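# Flip toast in pan with spatula, set spatula down

## Task

Using the steel turner (spatula) if helpful, flip the toast slice so it rests flat inside the frying pan with its browned side up, then put the turner down on the table where it touches neither the pan nor the hot plate. No part of either hand or arm may ever contact the toast, the heating plate of the hot plate, or any part of the pan other than its plastic handle; one such contact fails the job immediately. The pan and hot plate are not fixed, and at the end the pan must sit level and centred on the hot plate. Either arm may do any required step, and the ban applies to both arms, separately or together.

## Robot and tools

Robot: two arms, left_arm (base on the +y side of the table) and right_arm (base on the -y side), facing each other across the table. Each ends in an identical right-handed five-finger hand, so hand axes mean the same on both. The scene frame has its origin on the table top between the bases, z up, table at z = 0. Calibrated bases: left_arm at (+0.046, +0.548, 0) m, right_arm at (+0.016, -0.526, 0) m, each rotated about vertical; up is +z in both base frames.

Frames: every hand pose, velocity, target and offset an arm reports or receives is in that arm's own base frame. Fixed cameras (cam_high, cam_low) and the table use the scene frame; wrist cameras (cam_left_wrist, cam_right_wrist) are given relative to their arm's base. The hand point sits 0.05 m in front of the palm at the pinch spot: +z runs along straight fingers, +y out of the palm, +x across the palm away from the thumb. Fingers reach about 0.06-0.07 m past it along +z; a wrist bracket on the little-finger side can collide with things.

Row layout (28 numbers, each in [-1, 1], always both arms): left dx, dy, dz, rx, ry, rz, then left little, ring, middle, index, thumb_bend, thumb_turn, force_limit, speed; then the same 14 for the right arm. dx..rz are an offset (not a pose) from that arm's Hand target at the start of the action or move, in its base axes; 1.0 = 0.6 m or 180 degrees; rx, ry, rz form one rotation vector, turning about the Hand target's position. All-zero pose numbers re-command the current Hand target. Finger values: +1 open/straight, -1 fully curled; thumb_turn -1 puts the thumb opposite the fingers, +1 beside the palm. A pinch is roughly index -0.22, thumb_bend -0.75, thumb_turn -0.57. force_limit maps -1..+1 to about 0..10 N fingertip force (0..15 N for the two thumb motors); speed maps -1..+1 to near zero..full (full travel 0.6 s). Hand numbers are absolute targets, never 'no change': to keep a hand as it is, resend the last executed eight numbers (or, before any, its hand_measured plus hand_force_limit and hand_speed). Close slowly (speed -0.9 or lower) for gentle grips.

Tools:
- execute_actions(actions, cameras): actions is a list of actions; each action is a list of up to 15 rows, one per 1/30 s step, the last row held to fill 15 steps. Every row counts from the action's start pose, not the prior row. Empty list just returns state and images.
- move(target, speed, blend, stop_force, zero, blocking, cameras): target is one 28-number row or a list of up to 15 rows, all offsets from the same starting Hand targets. speed in m/s, 0.002-0.5 (default 0.25), turns capped at twice that in rad/s; blend in m rounds corners in a list; stop_force in N, 3-40, ends an arm's path on pushback; zero (default true) re-zeroes before the move; blocking=false returns early (not allowed with stop_force). Paths are straight and ignore obstacles; they last at least 0.5 s and are cut at 10 s. Avoid paths near an arm's own base.
- wait(seconds 0-10), stop() to brake a running move, zoom_image(camera, region [x0,y0,x1,y1] px, max 504x504), show_instructions(), zero_wrist_force(arm), finished_scene(scene: this scene's number).

Results: per arm, end_effector_position (m), quat_wxyz, velocities, Hand target (last commanded pose after clipping), joint positions/torques, wrist force and torque in the hand's axes (plus the peak since last shown), hand_measured, hand_stopped_by (moving, target, force, stalled, fault) and hand_load_n (positive when pushed open; near 0 means grip lost). A move adds a 'move:' line: done, off_target, moving, held or fault, plus limits such as paced (pose clipped) or held (steps withheld). done only means within 3 mm and 2 degrees; it says nothing about contact. Each step's command is clipped to 150 mm and 16 degrees from the measured pose; the hand may stop short, so send the missing amount as a new offset.

Cameras: cam_high, cam_low, cam_left_wrist, cam_right_wrist, each 896x504; calibration matrices are supplied and are accurate to a few mm near image centre.

Avoid: touching the toast, heating plate or pan body with any hand or arm part; knocking the pan off-centre or tilted; anything falling off the table; dropping the turner or releasing it while moving; fast impacts and hard presses (a target slightly beyond firm contact can trip a fault). Net force near 150 N or joint torque at its limit (wrists only 19.7 N m) stops the arm for 10 s; held weight counts. Keep arms apart; a clearance check may hold commands. Long stretched holds heat motors (MOTOR HOT at 70 °C, braking at 85 °C). Loose objects may occasionally be nudged by the scene.

Each tool is called as name(argument=value, ...) on one line, values as JSON.

Reference images:

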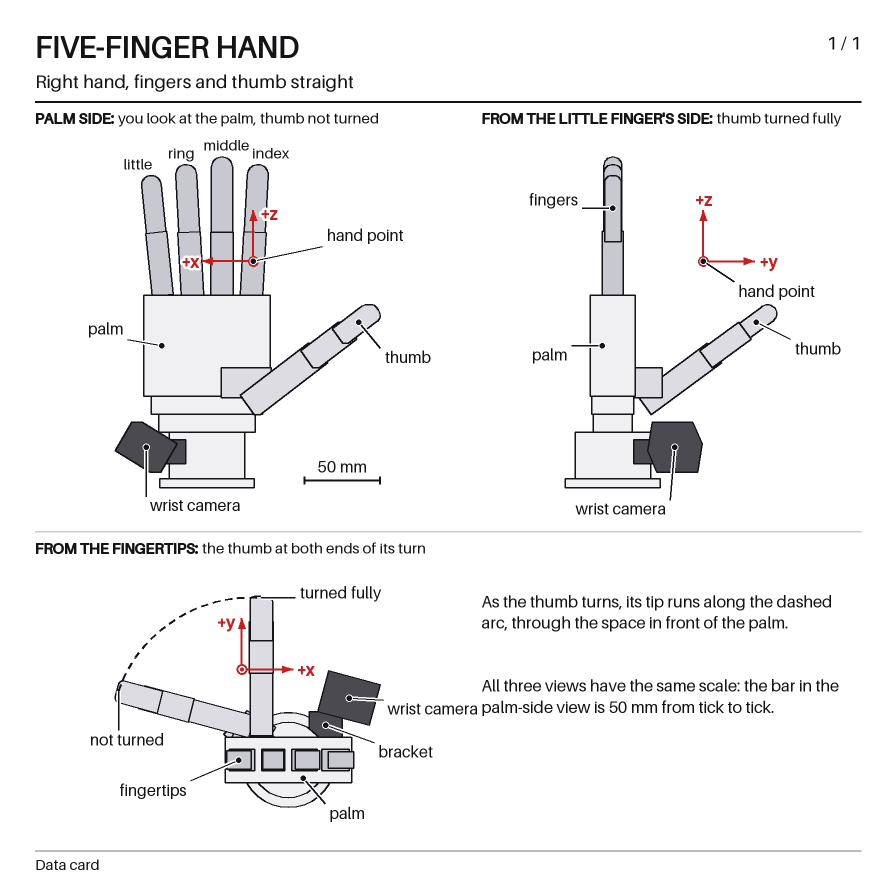

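## Session

wait(seconds=0)

Scene clock: 0.00 s.
left_arm: end_effector_position=(+0.0647, +0.2775, +0.4847) hand_measured=(+1.000, +1.000, +1.000, +1.000, +1.000, +1.000) hand_load_n=(+0.0, +0.0, +0.0, +0.0, +0.0, +0.0) hand_stopped_by=(target, target, target, target, target, target) hand_force_limit=0.00 hand_speed=-0.80 end_effector_quat_wxyz=(-0.001, -0.425, +0.905, -0.006) | right_arm: end_effector_position=(+0.2693, -0.1321, +0.4835) hand_measured=(+1.000, +1.000, +1.000, +1.000, +1.000, +1.000) hand_load_n=(+0.0, +0.0, +0.0, +0.0, +0.0, +0.0) hand_stopped_by=(target, target, target, target, target, target) hand_force_limit=0.00 hand_speed=-0.80 end_effector_quat_wxyz=(+0.018, +0.446, +0.895, +0.002)
Joint positions: left_arm=[0.579 -1.727 1.326 1.976 1.583 -1.871] | right_arm=[-1.216 -1.72 1.324 1.942 1.544 -1.862]
Joint velocities: within noise
Joint torques (N m): no reading
Motor temperatures (°C): left_arm=[34 31 32 36 34 41] | right_arm=[32 29 28 37 29 39]
Wrist force (N): no reading
Wrist torque (N m): no reading
Wrist force, peak (N): no reading
Hand target: left_arm +0.0648, +0.2775, +0.4847; -0.001, -0.425, +0.905, -0.006 | right_arm +0.2693, -0.1321, +0.4835; +0.018, +0.446, +0.895, +0.002
camera_calibration:
cam_left_wrist: T_world_to_cam=[[-0.900449, 0.434898, 0.00742818, -0.0637468], [0.372032, 0.761215, 0.531171, -0.497381], [0.225351, 0.481056, -0.847232, 0.374174], [0, 0, 0, 1]] pos_world=[0.0433208, 0.226339, 0.58168]
cam_right_wrist: T_world_to_cam=[[0.643652, 0.765318, -0.000505404, -0.062538], [0.642122, -0.539681, 0.544448, -0.502371], [0.416403, -0.350759, -0.838794, 0.360555], [0, 0, 0, 1]] pos_world=[0.2127, -0.0967905, 0.575915]

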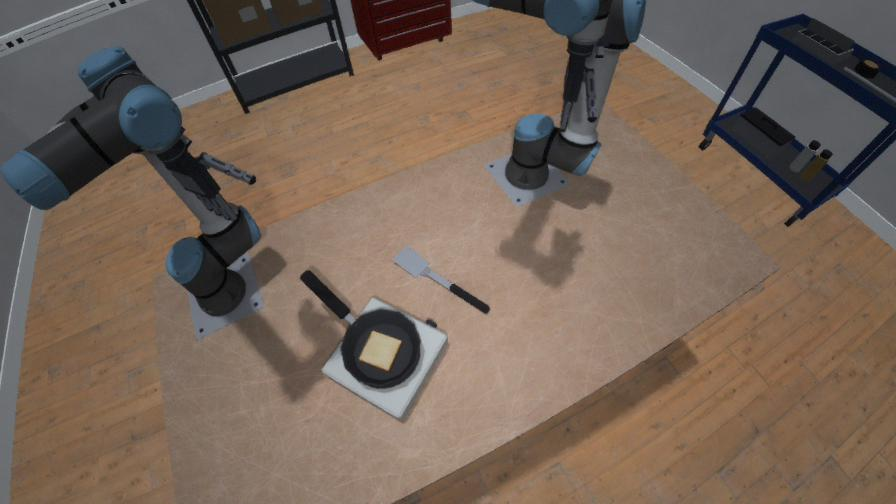

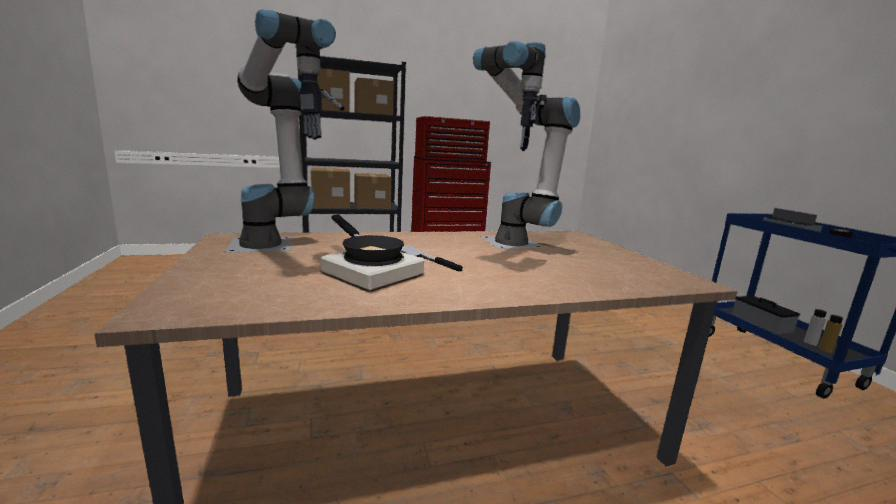

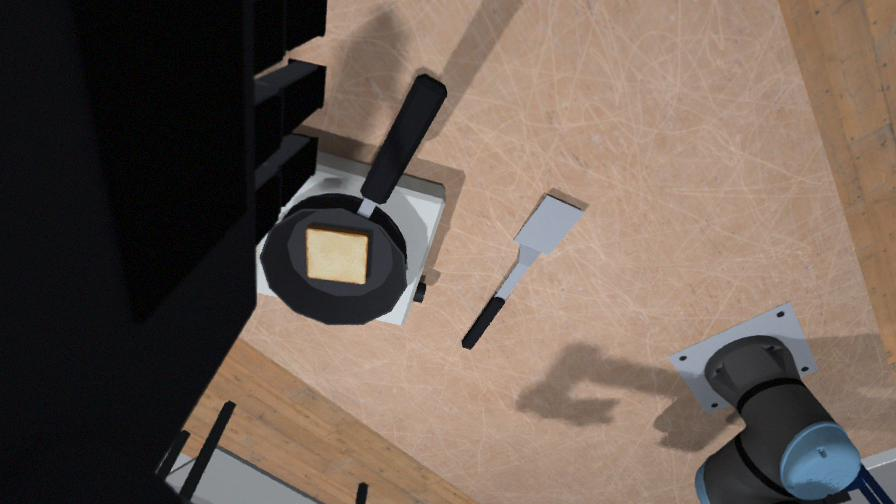

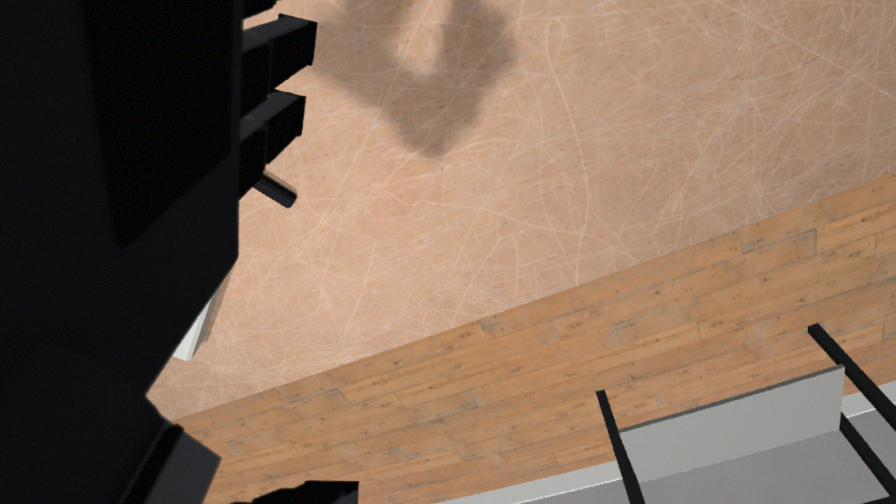

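zoom_image(camera="cam_high", region=[300, 230, 510, 430])

zoom_image(camera="cam_high", region=[330, 300, 430, 400])

zoom_image(camera="cam_high", region=[385, 235, 500, 325])

zoom_image(camera="cam_low", region=[310, 205, 480, 300])

zoom_image(camera="cam_left_wrist", region=[250, 70, 600, 360])

Scaled by 2.400 from the camera's 896x504 image, which has a finer 1280x720 frame.

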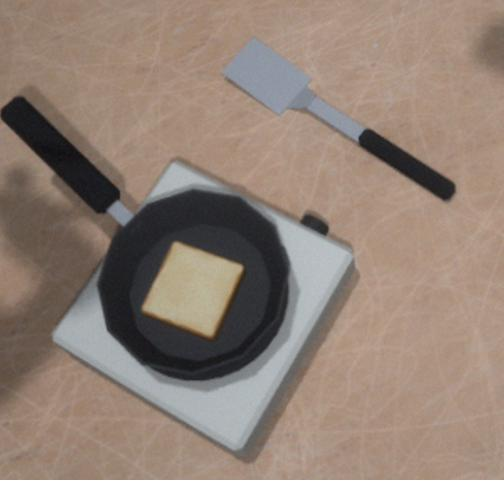

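Scaled by 5.040 from the camera's 896x504 image, which has a finer 1280x720 frame.

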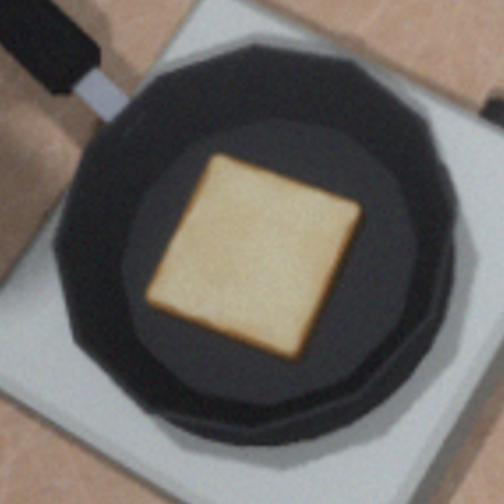

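Scaled by 4.383 from the camera's 896x504 image, which has a finer 1280x720 frame.

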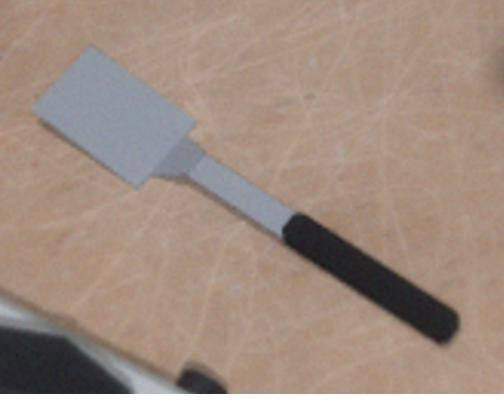

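Scaled by 2.965 from the camera's 896x504 image, which has a finer 1280x720 frame.

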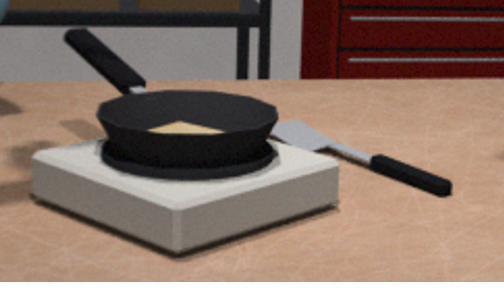

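Scaled by 1.440 from the camera's 896x504 image, which has a finer 1280x720 frame.

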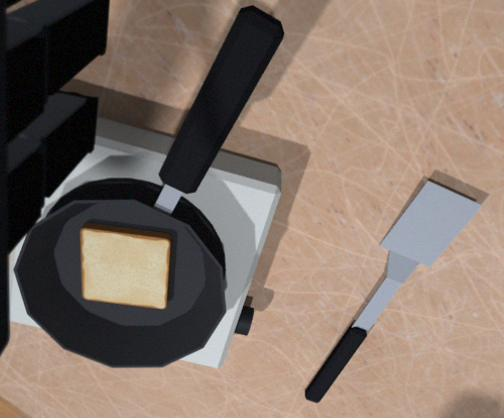

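zoom_image(camera="cam_low", region=[325, 215, 425, 285])

zoom_image(camera="cam_low", region=[395, 235, 475, 285])

Scaled by 5.040 from the camera's 896x504 image, which has a finer 1280x720 frame.

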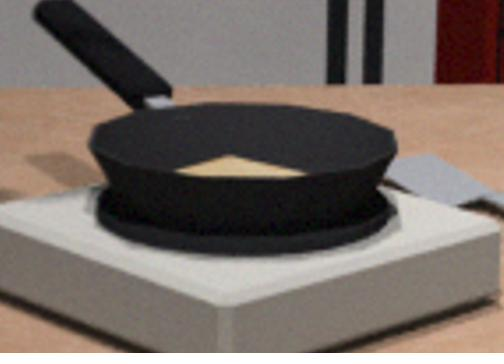

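Scaled by 6.300 from the camera's 896x504 image, which has a finer 1280x720 frame.

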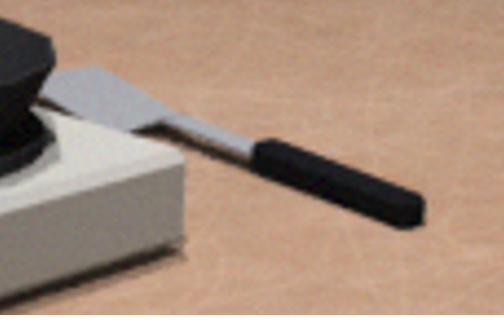

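move(target=[0.547,0.1575,-0.4745,-0.0165,-0.3744,0.2993,0.2,0.2,0.2,0.2,0.3,-1,-0.2,0.3,0,0,0,0,0,0,1,1,1,1,1,1,0,-0.8], speed=0.3)

zoom_image(camera="cam_high", region=[370, 210, 510, 330])

zoom_image(camera="cam_low", region=[370, 180, 510, 280])

Scene clock: 35.60 s.
left_arm: end_effector_position=(+0.3930, +0.3719, +0.2000) hand_measured=(+0.200, +0.200, +0.200, +0.200, +0.300, -1.000) hand_load_n=(+0.0, +0.0, +0.0, +0.0, +0.0, +0.0) hand_stopped_by=(target, target, target, target, target, target) hand_force_limit=-0.20 hand_speed=0.30 end_effector_quat_wxyz=(-0.475, +0.693, -0.479, +0.254) | right_arm: end_effector_position=(+0.2693, -0.1321, +0.4835) hand_measured=(+1.000, +1.000, +1.000, +1.000, +1.000, +1.000) hand_load_n=(+0.0, +0.0, +0.0, +0.0, +0.0, +0.0) hand_stopped_by=(target, target, target, target, target, target) hand_force_limit=0.00 hand_speed=-0.80 end_effector_quat_wxyz=(+0.018, +0.446, +0.895, +0.002)
Joint positions: left_arm=[0.411 -1.608 1.975 0.068 1.512 -3.054] | right_arm=[-1.216 -1.72 1.324 1.942 1.544 -1.862]
Joint velocities: within noise
Joint torques (N m): left_arm=[11.76 -19.53 -33.07 -1.62 -1.23 -2.01] | right_arm=[-1.62 -11.55 -19.47 3.73 -0.28 0.16]
Motor temperatures (°C): left_arm=[34 31 32 36 34 41] | right_arm=[31 29 27 37 29 38]
Wrist force (N): left_arm=[-0.4 2.7 -1.9] | right_arm=[0.1 0.0 0.1]
Wrist torque (N m): left_arm=[0.36 0.23 0.11] | right_arm=[0.00 -0.01 0.01]
Wrist force, peak (N): left_arm=[0.4 3.8 -2.6] | right_arm=[0.3 -0.2 0.2]
Hand target: left_arm +0.3930, +0.3720, +0.2000; -0.475, +0.693, -0.479, +0.254 | right_arm +0.2693, -0.1321, +0.4835; +0.018, +0.446, +0.895, +0.002
Off the commanded pose: left_arm 0.000 m, 0 deg | right_arm 0.000 m, 0 deg.
move: done
camera_calibration:
cam_left_wrist: T_world_to_cam=[[-0.324717, -0.310408, -0.893424, 0.424012], [-0.854968, 0.500282, 0.136924, 0.117937], [0.404461, 0.80831, -0.427839, -0.262405], [0, 0, 0, 1]] pos_world=[0.344649, 0.284719, 0.250408]
cam_right_wrist: T_world_to_cam=[[0.643652, 0.765318, -0.000505499, -0.0625379], [0.642122, -0.539681, 0.544448, -0.502371], [0.416403, -0.35076, -0.838794, 0.360555], [0, 0, 0, 1]] pos_world=[0.2127, -0.0967905, 0.575915]

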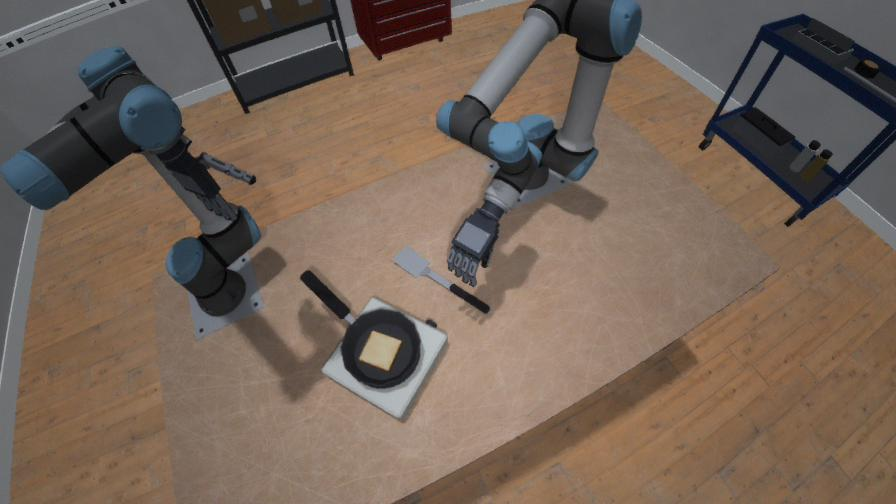

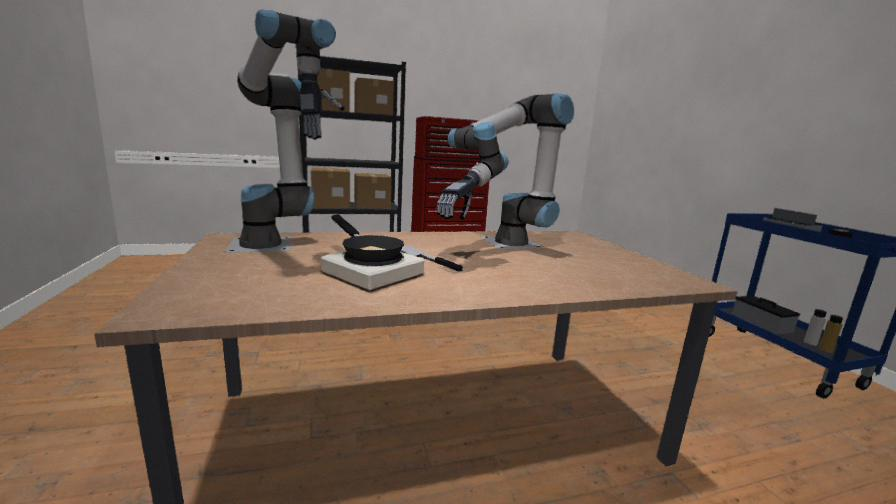

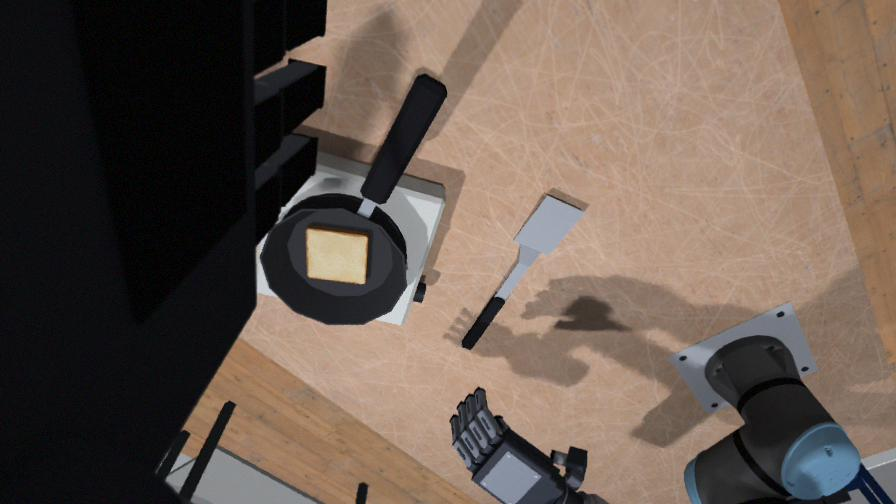

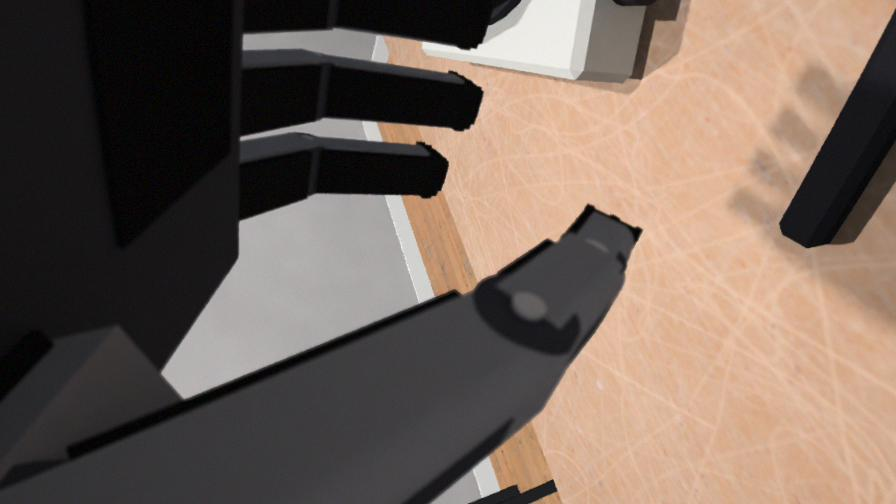

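Scaled by 3.600 from the camera's 896x504 image, which has a finer 1280x720 frame.

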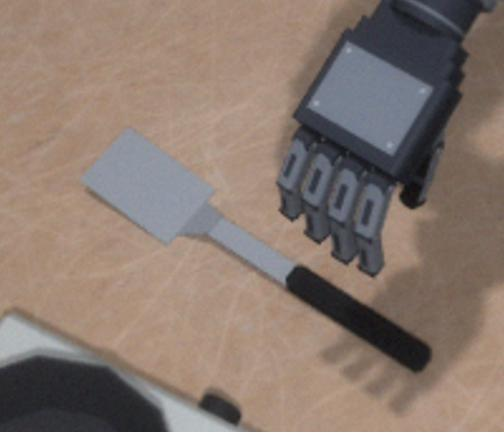

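Scaled by 3.600 from the camera's 896x504 image, which has a finer 1280x720 frame.

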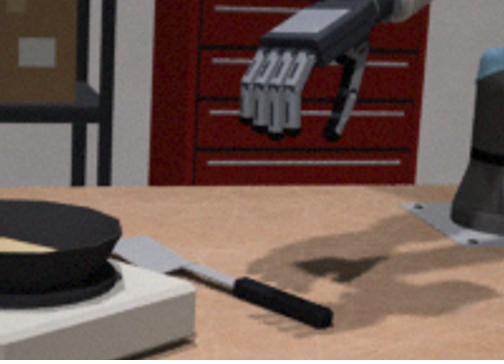

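move(target=[0,0,-0.2167,0,0,0,0.2,0.2,0.2,0.2,0.3,-1,-0.2,0.3,0,0,0,0,0,0,1,1,1,1,1,1,0,-0.8], speed=0.15)

zoom_image(camera="cam_high", region=[420, 240, 510, 330])

zoom_image(camera="cam_low", region=[400, 200, 500, 280])

Scene clock: 38.37 s.
left_arm: end_effector_position=(+0.3929, +0.3720, +0.0700) hand_measured=(+0.200, +0.200, +0.200, +0.200, +0.300, -1.000) hand_load_n=(+0.0, +0.0, +0.0, +0.0, +0.0, +0.0) hand_stopped_by=(target, target, target, target, target, target) hand_force_limit=-0.20 hand_speed=0.30 end_effector_quat_wxyz=(-0.475, +0.693, -0.479, +0.254) | right_arm: end_effector_position=(+0.2693, -0.1321, +0.4835) hand_measured=(+1.000, +1.000, +1.000, +1.000, +1.000, +1.000) hand_load_n=(+0.0, +0.0, +0.0, +0.5, +0.0, +0.0) hand_stopped_by=(target, target, target, target, target, target) hand_force_limit=0.00 hand_speed=-0.80 end_effector_quat_wxyz=(+0.018, +0.446, +0.895, +0.002)
Joint positions: left_arm=[0.411 -1.424 2.17 -0.312 1.512 -3.055] | right_arm=[-1.216 -1.72 1.324 1.942 1.544 -1.862]
Joint velocities: within noise
Joint torques (N m): left_arm=[8.9 -21.08 -29.36 -1.9 1.27 2.13] | right_arm=[-2.73 -9.4 -19.48 3.38 -0.63 0.22]
Motor temperatures (°C): left_arm=[34 31 32 36 34 41] | right_arm=[31 29 27 37 29 38]
Wrist force (N): left_arm=[0.0 2.7 -2.3] | right_arm=[0.2 0.0 -0.1]
Wrist torque (N m): left_arm=[0.37 0.20 0.13] | right_arm=[0.02 -0.02 0.01]
Wrist force, peak (N): left_arm=[0.2 3.9 -1.4] | right_arm=[0.3 -0.2 0.2]
Hand target: left_arm +0.3930, +0.3720, +0.0700; -0.475, +0.693, -0.479, +0.254 | right_arm +0.2693, -0.1321, +0.4835; +0.018, +0.446, +0.895, +0.002
Off the commanded pose: left_arm 0.000 m, 0 deg | right_arm 0.000 m, 0 deg.
move: done
camera_calibration:
cam_left_wrist: T_world_to_cam=[[-0.324572, -0.31066, -0.893389, 0.307879], [-0.855124, 0.500054, 0.136785, 0.135856], [0.404249, 0.808354, -0.427956, -0.317962], [0, 0, 0, 1]] pos_world=[0.344638, 0.284737, 0.120399]
cam_right_wrist: T_world_to_cam=[[0.643652, 0.765318, -0.000505444, -0.0625379], [0.642122, -0.539681, 0.544448, -0.502371], [0.416403, -0.350759, -0.838794, 0.360555], [0, 0, 0, 1]] pos_world=[0.2127, -0.0967905, 0.575915]

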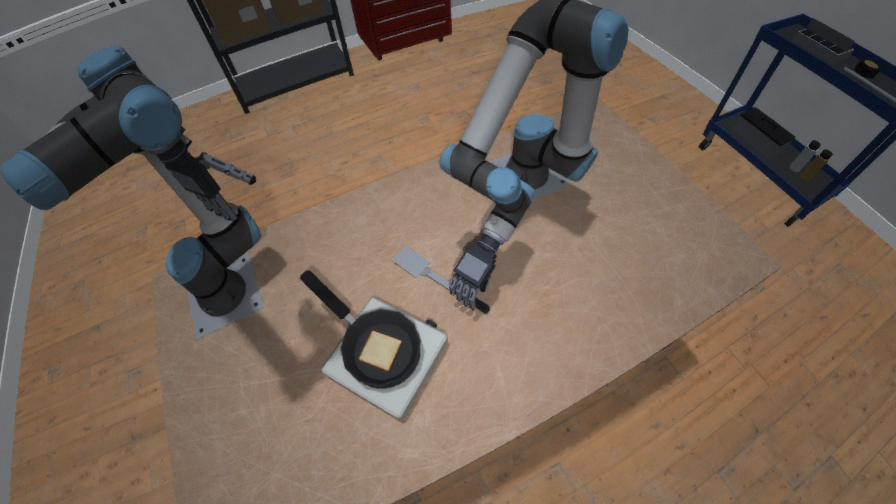

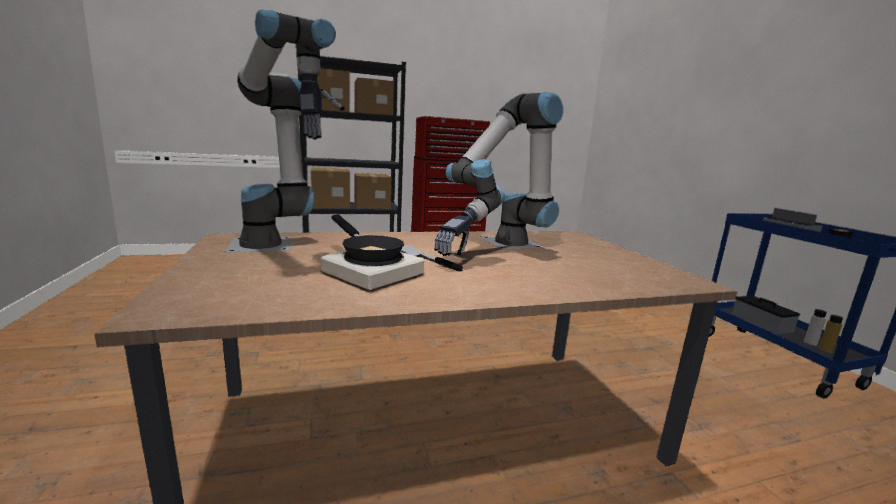

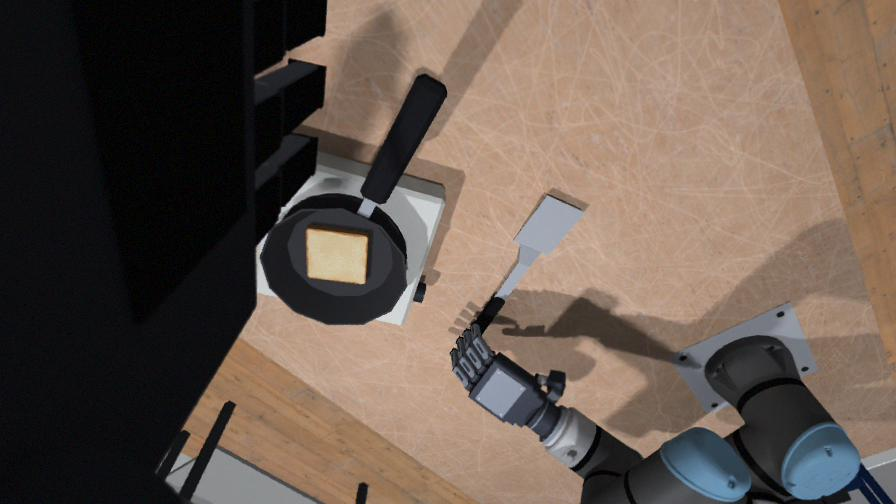

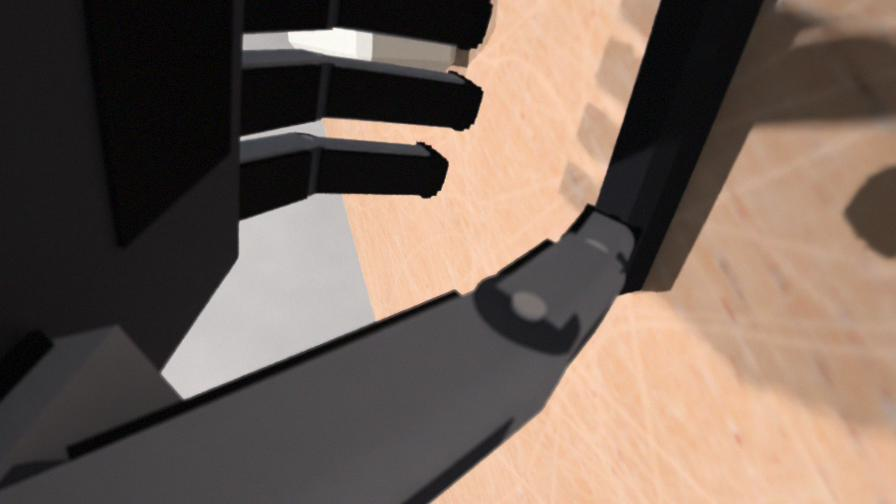

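Scaled by 5.600 from the camera's 896x504 image, which has a finer 1280x720 frame.

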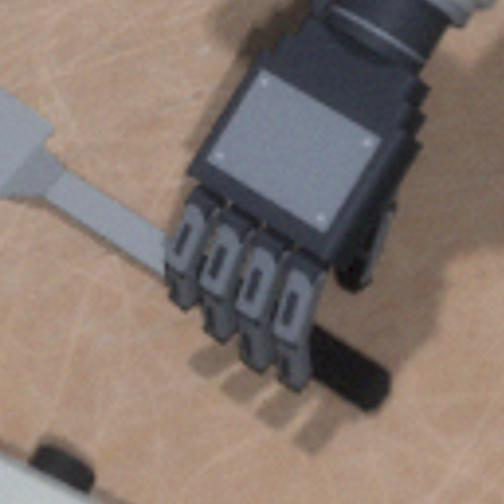

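Scaled by 5.040 from the camera's 896x504 image, which has a finer 1280x720 frame.

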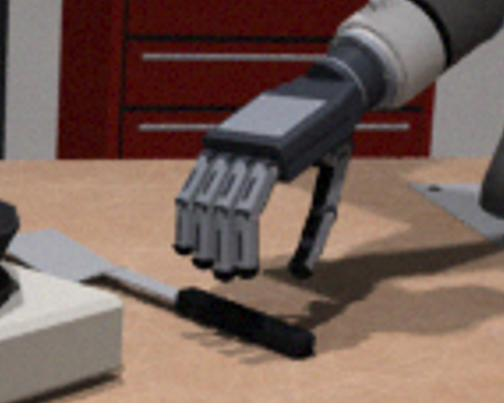

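move(target=[0,0,-0.0533,0,0,0,0.2,0.2,0.2,0.2,0.3,-1,-0.2,0.3,0,0,0,0,0,0,1,1,1,1,1,1,0,-0.8], speed=0.05, stop_force=4)

zoom_image(camera="cam_high", region=[430, 270, 500, 330])

zoom_image(camera="cam_low", region=[420, 220, 490, 280])

Scene clock: 46.50 s.
left_arm: end_effector_position=(+0.3930, +0.3720, +0.0380) hand_measured=(+0.200, +0.200, +0.200, +0.200, +0.300, -1.000) hand_load_n=(+0.0, +0.0, +0.0, +0.0, +0.0, +0.0) hand_stopped_by=(target, target, target, target, target, target) hand_force_limit=-0.20 hand_speed=0.30 end_effector_quat_wxyz=(-0.475, +0.693, -0.479, +0.254) | right_arm: end_effector_position=(+0.2693, -0.1321, +0.4835) hand_measured=(+1.000, +1.000, +1.000, +1.000, +1.000, +1.000) hand_load_n=(+0.5, +0.0, +0.0, +0.0, +0.0, +0.0) hand_stopped_by=(target, target, target, target, target, target) hand_force_limit=0.00 hand_speed=-0.80 end_effector_quat_wxyz=(+0.018, +0.446, +0.895, +0.002)
Joint positions: left_arm=[0.411 -1.358 2.202 -0.41 1.512 -3.055] | right_arm=[-1.216 -1.72 1.324 1.942 1.544 -1.862]
Joint velocities: within noise
Joint torques (N m): left_arm=[6.27 -28.14 -29.45 -1.82 0.4 0.66] | right_arm=[-4.03 -9.92 -16.38 3.33 -0.97 0.37]
Motor temperatures (°C): left_arm=[34 31 32 36 34 41] | right_arm=[31 29 27 37 29 38]
Wrist force (N): left_arm=[-0.1 2.2 -1.7] | right_arm=[0.0 0.1 0.1]
Wrist torque (N m): left_arm=[0.27 0.17 0.12] | right_arm=[0.01 -0.01 0.00]
Wrist force, peak (N): left_arm=[0.1 2.9 -2.0] | right_arm=[-0.1 -0.2 0.3]
Hand target: left_arm +0.3930, +0.3720, +0.0380; -0.475, +0.693, -0.479, +0.254 | right_arm +0.2693, -0.1321, +0.4835; +0.018, +0.446, +0.895, +0.002
Off the commanded pose: left_arm 0.000 m, 0 deg | right_arm 0.000 m, 0 deg.
move: done
camera_calibration:
cam_left_wrist: T_world_to_cam=[[-0.32447, -0.310639, -0.893433, 0.27927], [-0.855172, 0.499985, 0.136734, 0.140263], [0.404228, 0.808405, -0.427879, -0.331714], [0, 0, 0, 1]] pos_world=[0.344652, 0.284782, 0.0883965]
cam_right_wrist: T_world_to_cam=[[0.643652, 0.765318, -0.000504795, -0.062538], [0.642122, -0.539682, 0.544447, -0.502371], [0.416403, -0.350758, -0.838795, 0.360555], [0, 0, 0, 1]] pos_world=[0.2127, -0.0967911, 0.575915]

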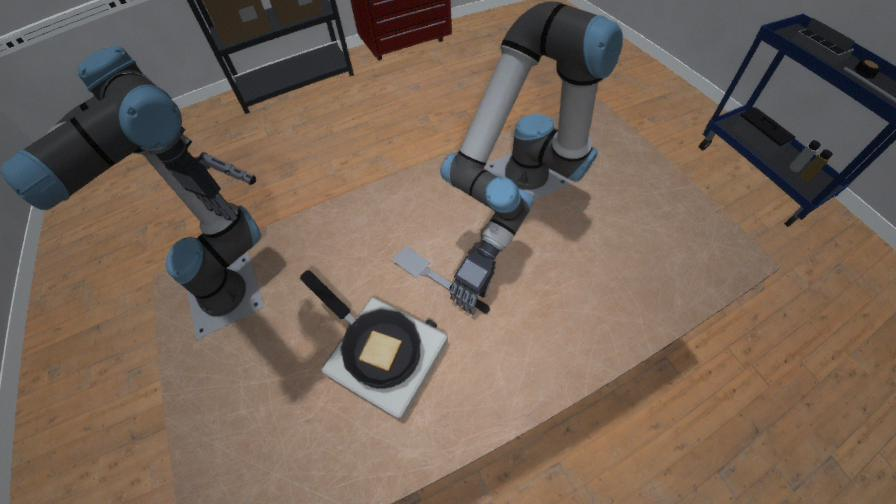

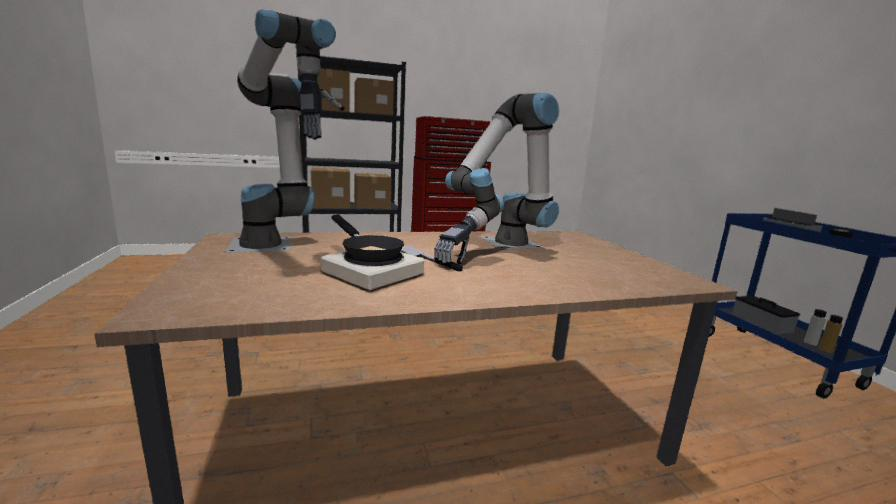

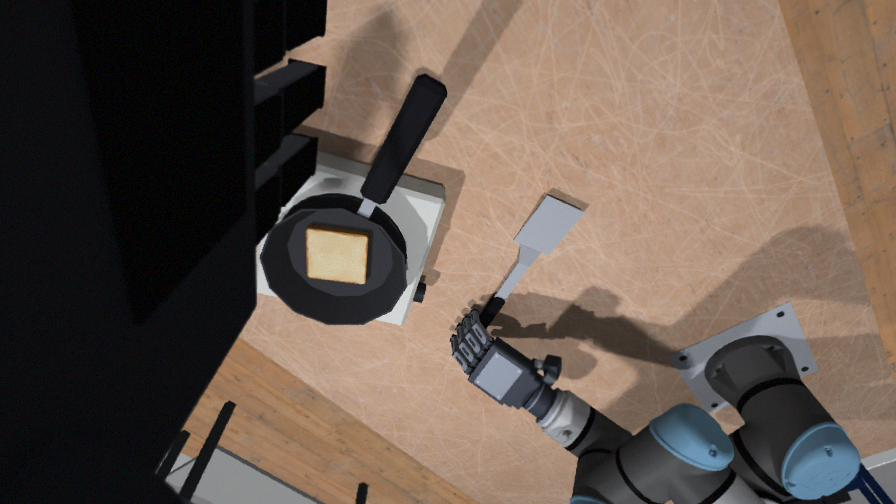

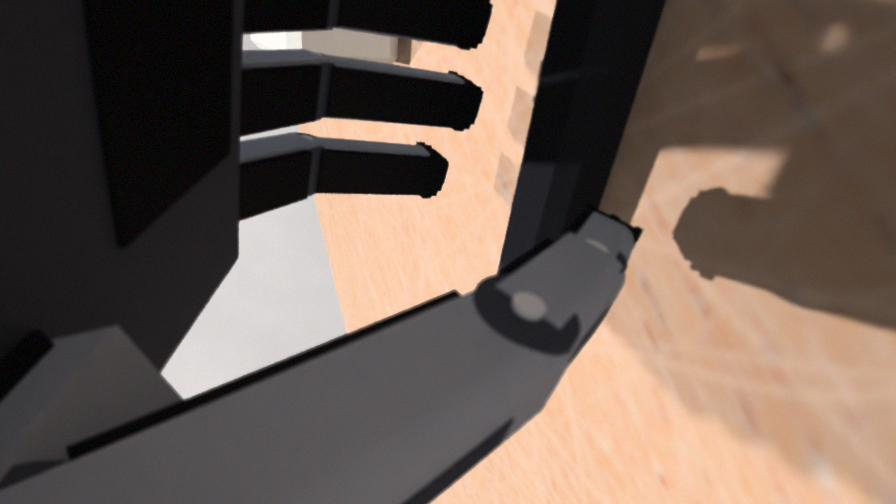

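Scaled by 7.200 from the camera's 896x504 image, which has a finer 1280x720 frame.

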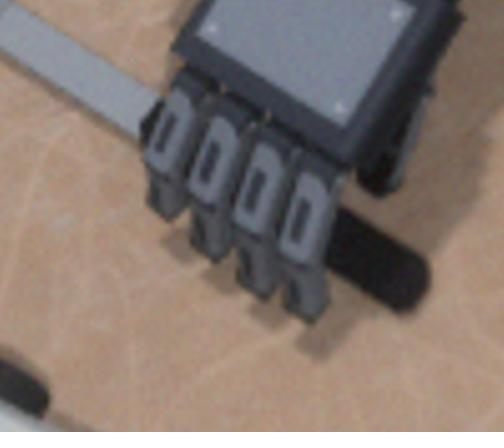

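Scaled by 7.200 from the camera's 896x504 image, which has a finer 1280x720 frame.

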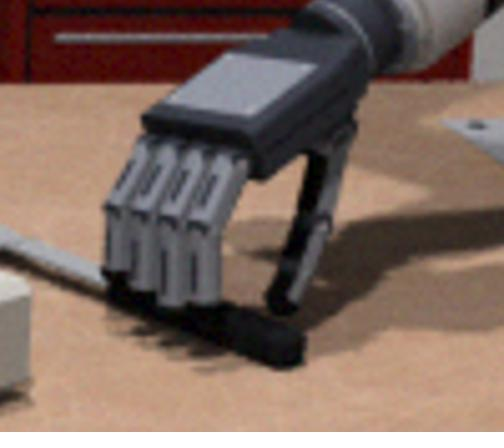

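move(target=[0,0,-0.0200,0,0,0,0.2,0.2,0.2,0.2,0.3,-1,-0.2,0.3,0,0,0,0,0,0,1,1,1,1,1,1,0,-0.8], speed=0.01, stop_force=3)

zoom_image(camera="cam_high", region=[430, 270, 500, 330])

zoom_image(camera="cam_low", region=[420, 220, 490, 280])

Scene clock: 50.40 s.
left_arm: end_effector_position=(+0.3929, +0.3720, +0.0260) hand_measured=(+0.200, +0.200, +0.200, +0.200, +0.300, -1.000) hand_load_n=(+0.0, +0.0, +0.0, +0.0, +0.0, +0.0) hand_stopped_by=(target, target, target, target, target, target) hand_force_limit=-0.20 hand_speed=0.30 end_effector_quat_wxyz=(-0.475, +0.693, -0.479, +0.253) | right_arm: end_effector_position=(+0.2693, -0.1321, +0.4835) hand_measured=(+1.000, +1.000, +1.000, +1.000, +1.000, +1.000) hand_load_n=(+0.0, +0.0, +0.0, +0.0, +0.0, +0.0) hand_stopped_by=(target, target, target, target, target, target) hand_force_limit=0.00 hand_speed=-0.80 end_effector_quat_wxyz=(+0.018, +0.446, +0.895, +0.002)
Joint positions: left_arm=[0.411 -1.331 2.213 -0.447 1.512 -3.055] | right_arm=[-1.216 -1.72 1.324 1.942 1.544 -1.862]
Joint velocities: within noise
Joint torques (N m): left_arm=[7.79 -32.98 -23.09 0.9 1.23 0.74] | right_arm=[-3.84 -8.94 -16.94 3.23 -1.07 0.42]
Motor temperatures (°C): left_arm=[34 31 32 36 34 41] | right_arm=[31 29 27 37 29 38]
Wrist force (N): left_arm=[0.1 2.3 -1.7] | right_arm=[0.1 0.0 0.2]
Wrist torque (N m): left_arm=[0.29 0.15 0.13] | right_arm=[-0.01 -0.01 0.00]
Wrist force, peak (N): left_arm=[-0.4 2.8 -2.2] | right_arm=[0.3 -0.2 0.2]
Hand target: left_arm +0.3930, +0.3720, +0.0260; -0.475, +0.693, -0.479, +0.254 | right_arm +0.2693, -0.1321, +0.4835; +0.018, +0.446, +0.895, +0.002
Off the commanded pose: left_arm 0.000 m, 0 deg | right_arm 0.000 m, 0 deg.
move: done
camera_calibration:
cam_left_wrist: T_world_to_cam=[[-0.324549, -0.310673, -0.893393, 0.268535], [-0.85516, 0.49999, 0.13679, 0.141873], [0.40419, 0.808389, -0.427946, -0.336809], [0, 0, 0, 1]] pos_world=[0.344612, 0.284764, 0.0763638]
cam_right_wrist: T_world_to_cam=[[0.643652, 0.765318, -0.000504094, -0.0625384], [0.642122, -0.539683, 0.544446, -0.50237], [0.416402, -0.350758, -0.838796, 0.360555], [0, 0, 0, 1]] pos_world=[0.2127, -0.0967913, 0.575914]

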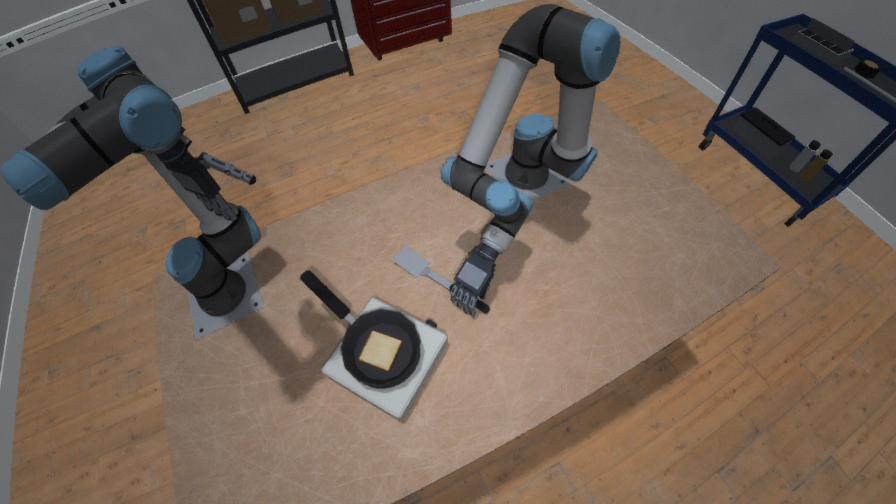

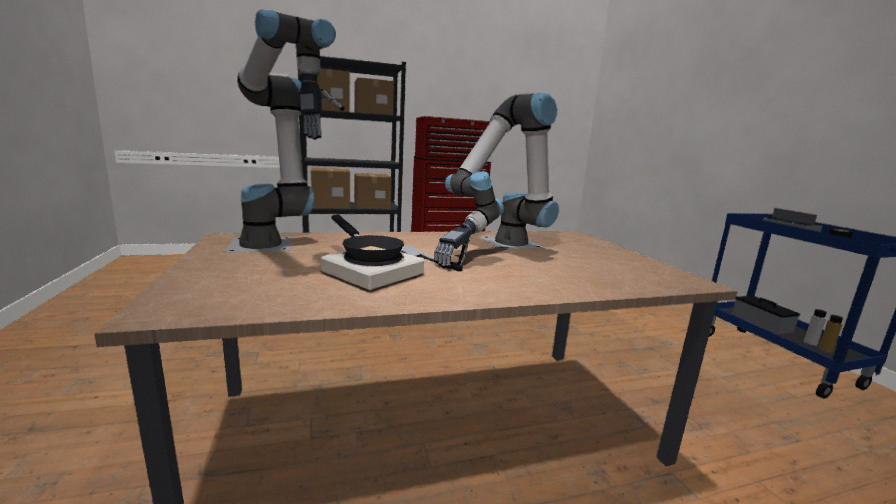

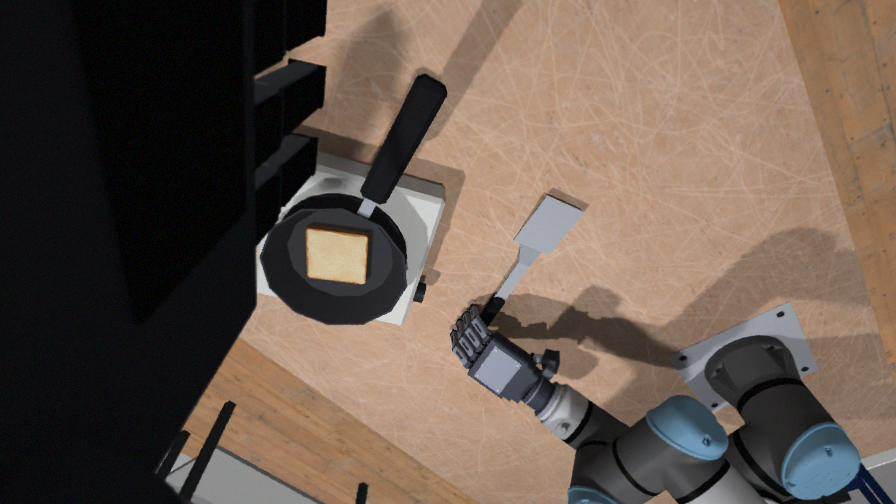

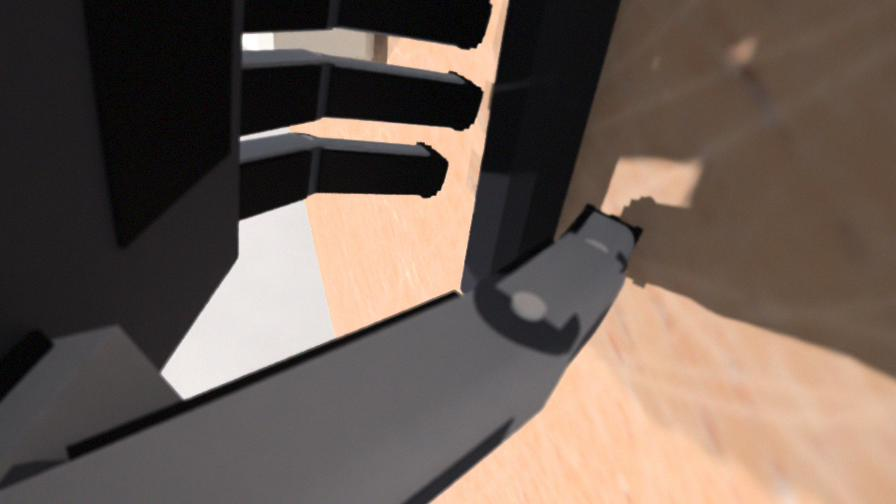

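Scaled by 7.200 from the camera's 896x504 image, which has a finer 1280x720 frame.

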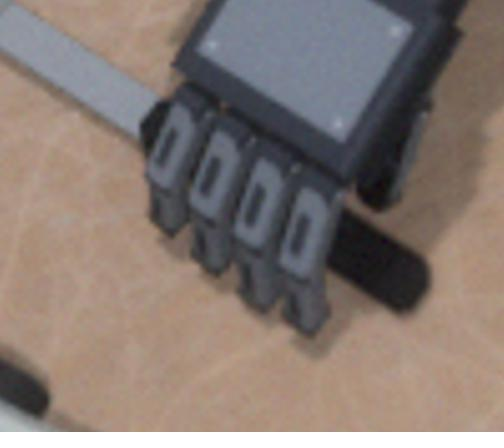

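Scaled by 7.200 from the camera's 896x504 image, which has a finer 1280x720 frame.

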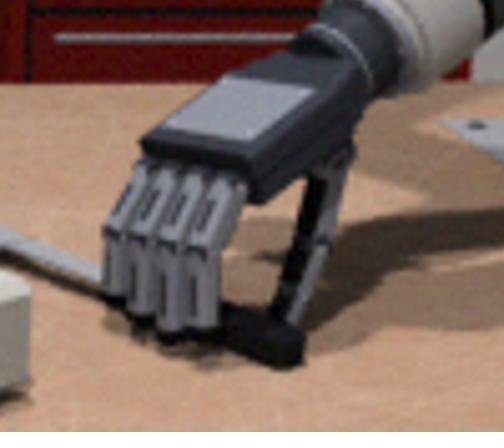

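move(target=[0,0,-0.0133,0,0,0,0.2,0.2,0.2,0.2,0.3,-1,-0.2,0.3,0,0,0,0,0,0,1,1,1,1,1,1,0,-0.8], speed=0.005, stop_force=3, cameras=["cam_low"])

zoom_image(camera="cam_low", region=[420, 220, 490, 280])

Scene clock: 52.83 s.
left_arm: end_effector_position=(+0.3931, +0.3721, +0.0255) hand_measured=(+0.200, +0.200, +0.200, +0.200, +0.300, -1.000) hand_load_n=(+0.0, +0.0, +0.5, +0.0, +0.0, +0.0) hand_stopped_by=(target, target, target, target, target, target) hand_force_limit=-0.20 hand_speed=0.30 end_effector_quat_wxyz=(-0.475, +0.693, -0.479, +0.254) | right_arm: end_effector_position=(+0.2693, -0.1321, +0.4835) hand_measured=(+1.000, +1.000, +1.000, +1.000, +1.000, +1.000) hand_load_n=(+0.0, +0.0, +0.0, +0.0, +0.0, +0.0) hand_stopped_by=(target, target, target, target, target, target) hand_force_limit=0.00 hand_speed=-0.80 end_effector_quat_wxyz=(+0.018, +0.446, +0.895, +0.002)
Joint positions: left_arm=[0.411 -1.33 2.213 -0.449 1.512 -3.055] | right_arm=[-1.216 -1.72 1.324 1.942 1.544 -1.862]
Joint velocities: within noise
Joint torques (N m): left_arm=[9.48 -34.19 -29.04 0.88 1.03 0.75] | right_arm=[-3.79 -9.5 -17.32 3.03 -1.1 0.47]
Motor temperatures (°C): left_arm=[34 31 32 36 34 41] | right_arm=[31 29 27 37 29 38]
Wrist force (N): left_arm=[-0.6 0.2 -4.7] | right_arm=[0.0 -0.1 0.3]
Wrist torque (N m): left_arm=[0.17 0.25 0.09] | right_arm=[-0.02 -0.02 0.00]
Wrist force, peak (N): left_arm=[-0.6 -3.1 -7.4] | right_arm=[0.3 -0.1 0.3]
Hand target: left_arm +0.3931, +0.3721, +0.0255; -0.475, +0.693, -0.479, +0.254 (not the last commanded pose) | right_arm +0.2693, -0.1321, +0.4835; +0.018, +0.446, +0.895, +0.002
Off the commanded pose: left_arm 0.007 m, 0 deg | right_arm 0.000 m, 0 deg.
move: contact (left_arm)
Images, in order (width x height): cam_low 896x504.

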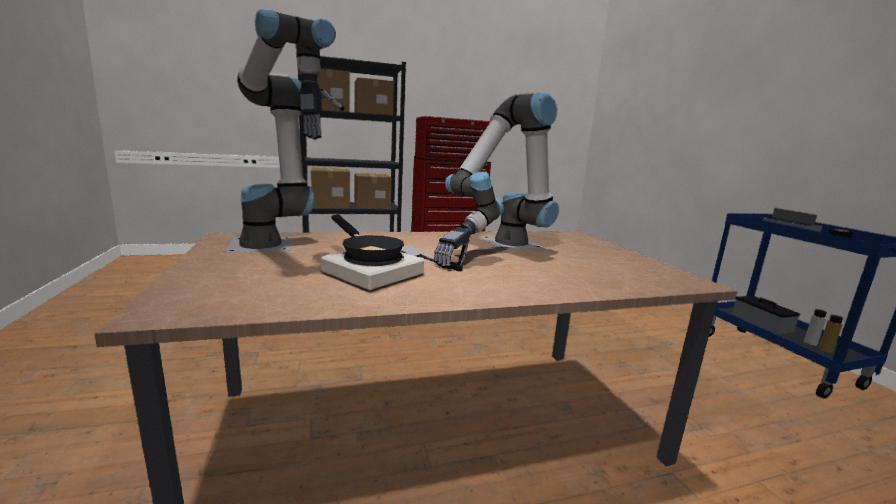

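Scaled by 7.200 from the camera's 896x504 image, which has a finer 1280x720 frame.

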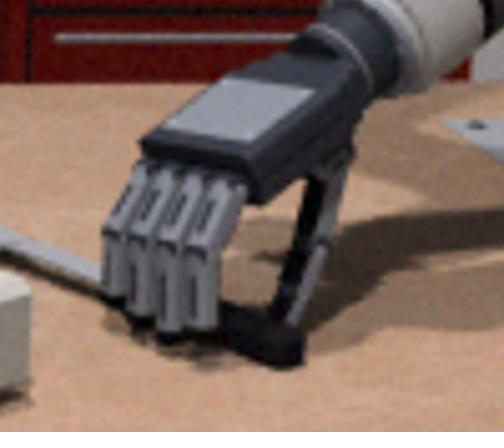

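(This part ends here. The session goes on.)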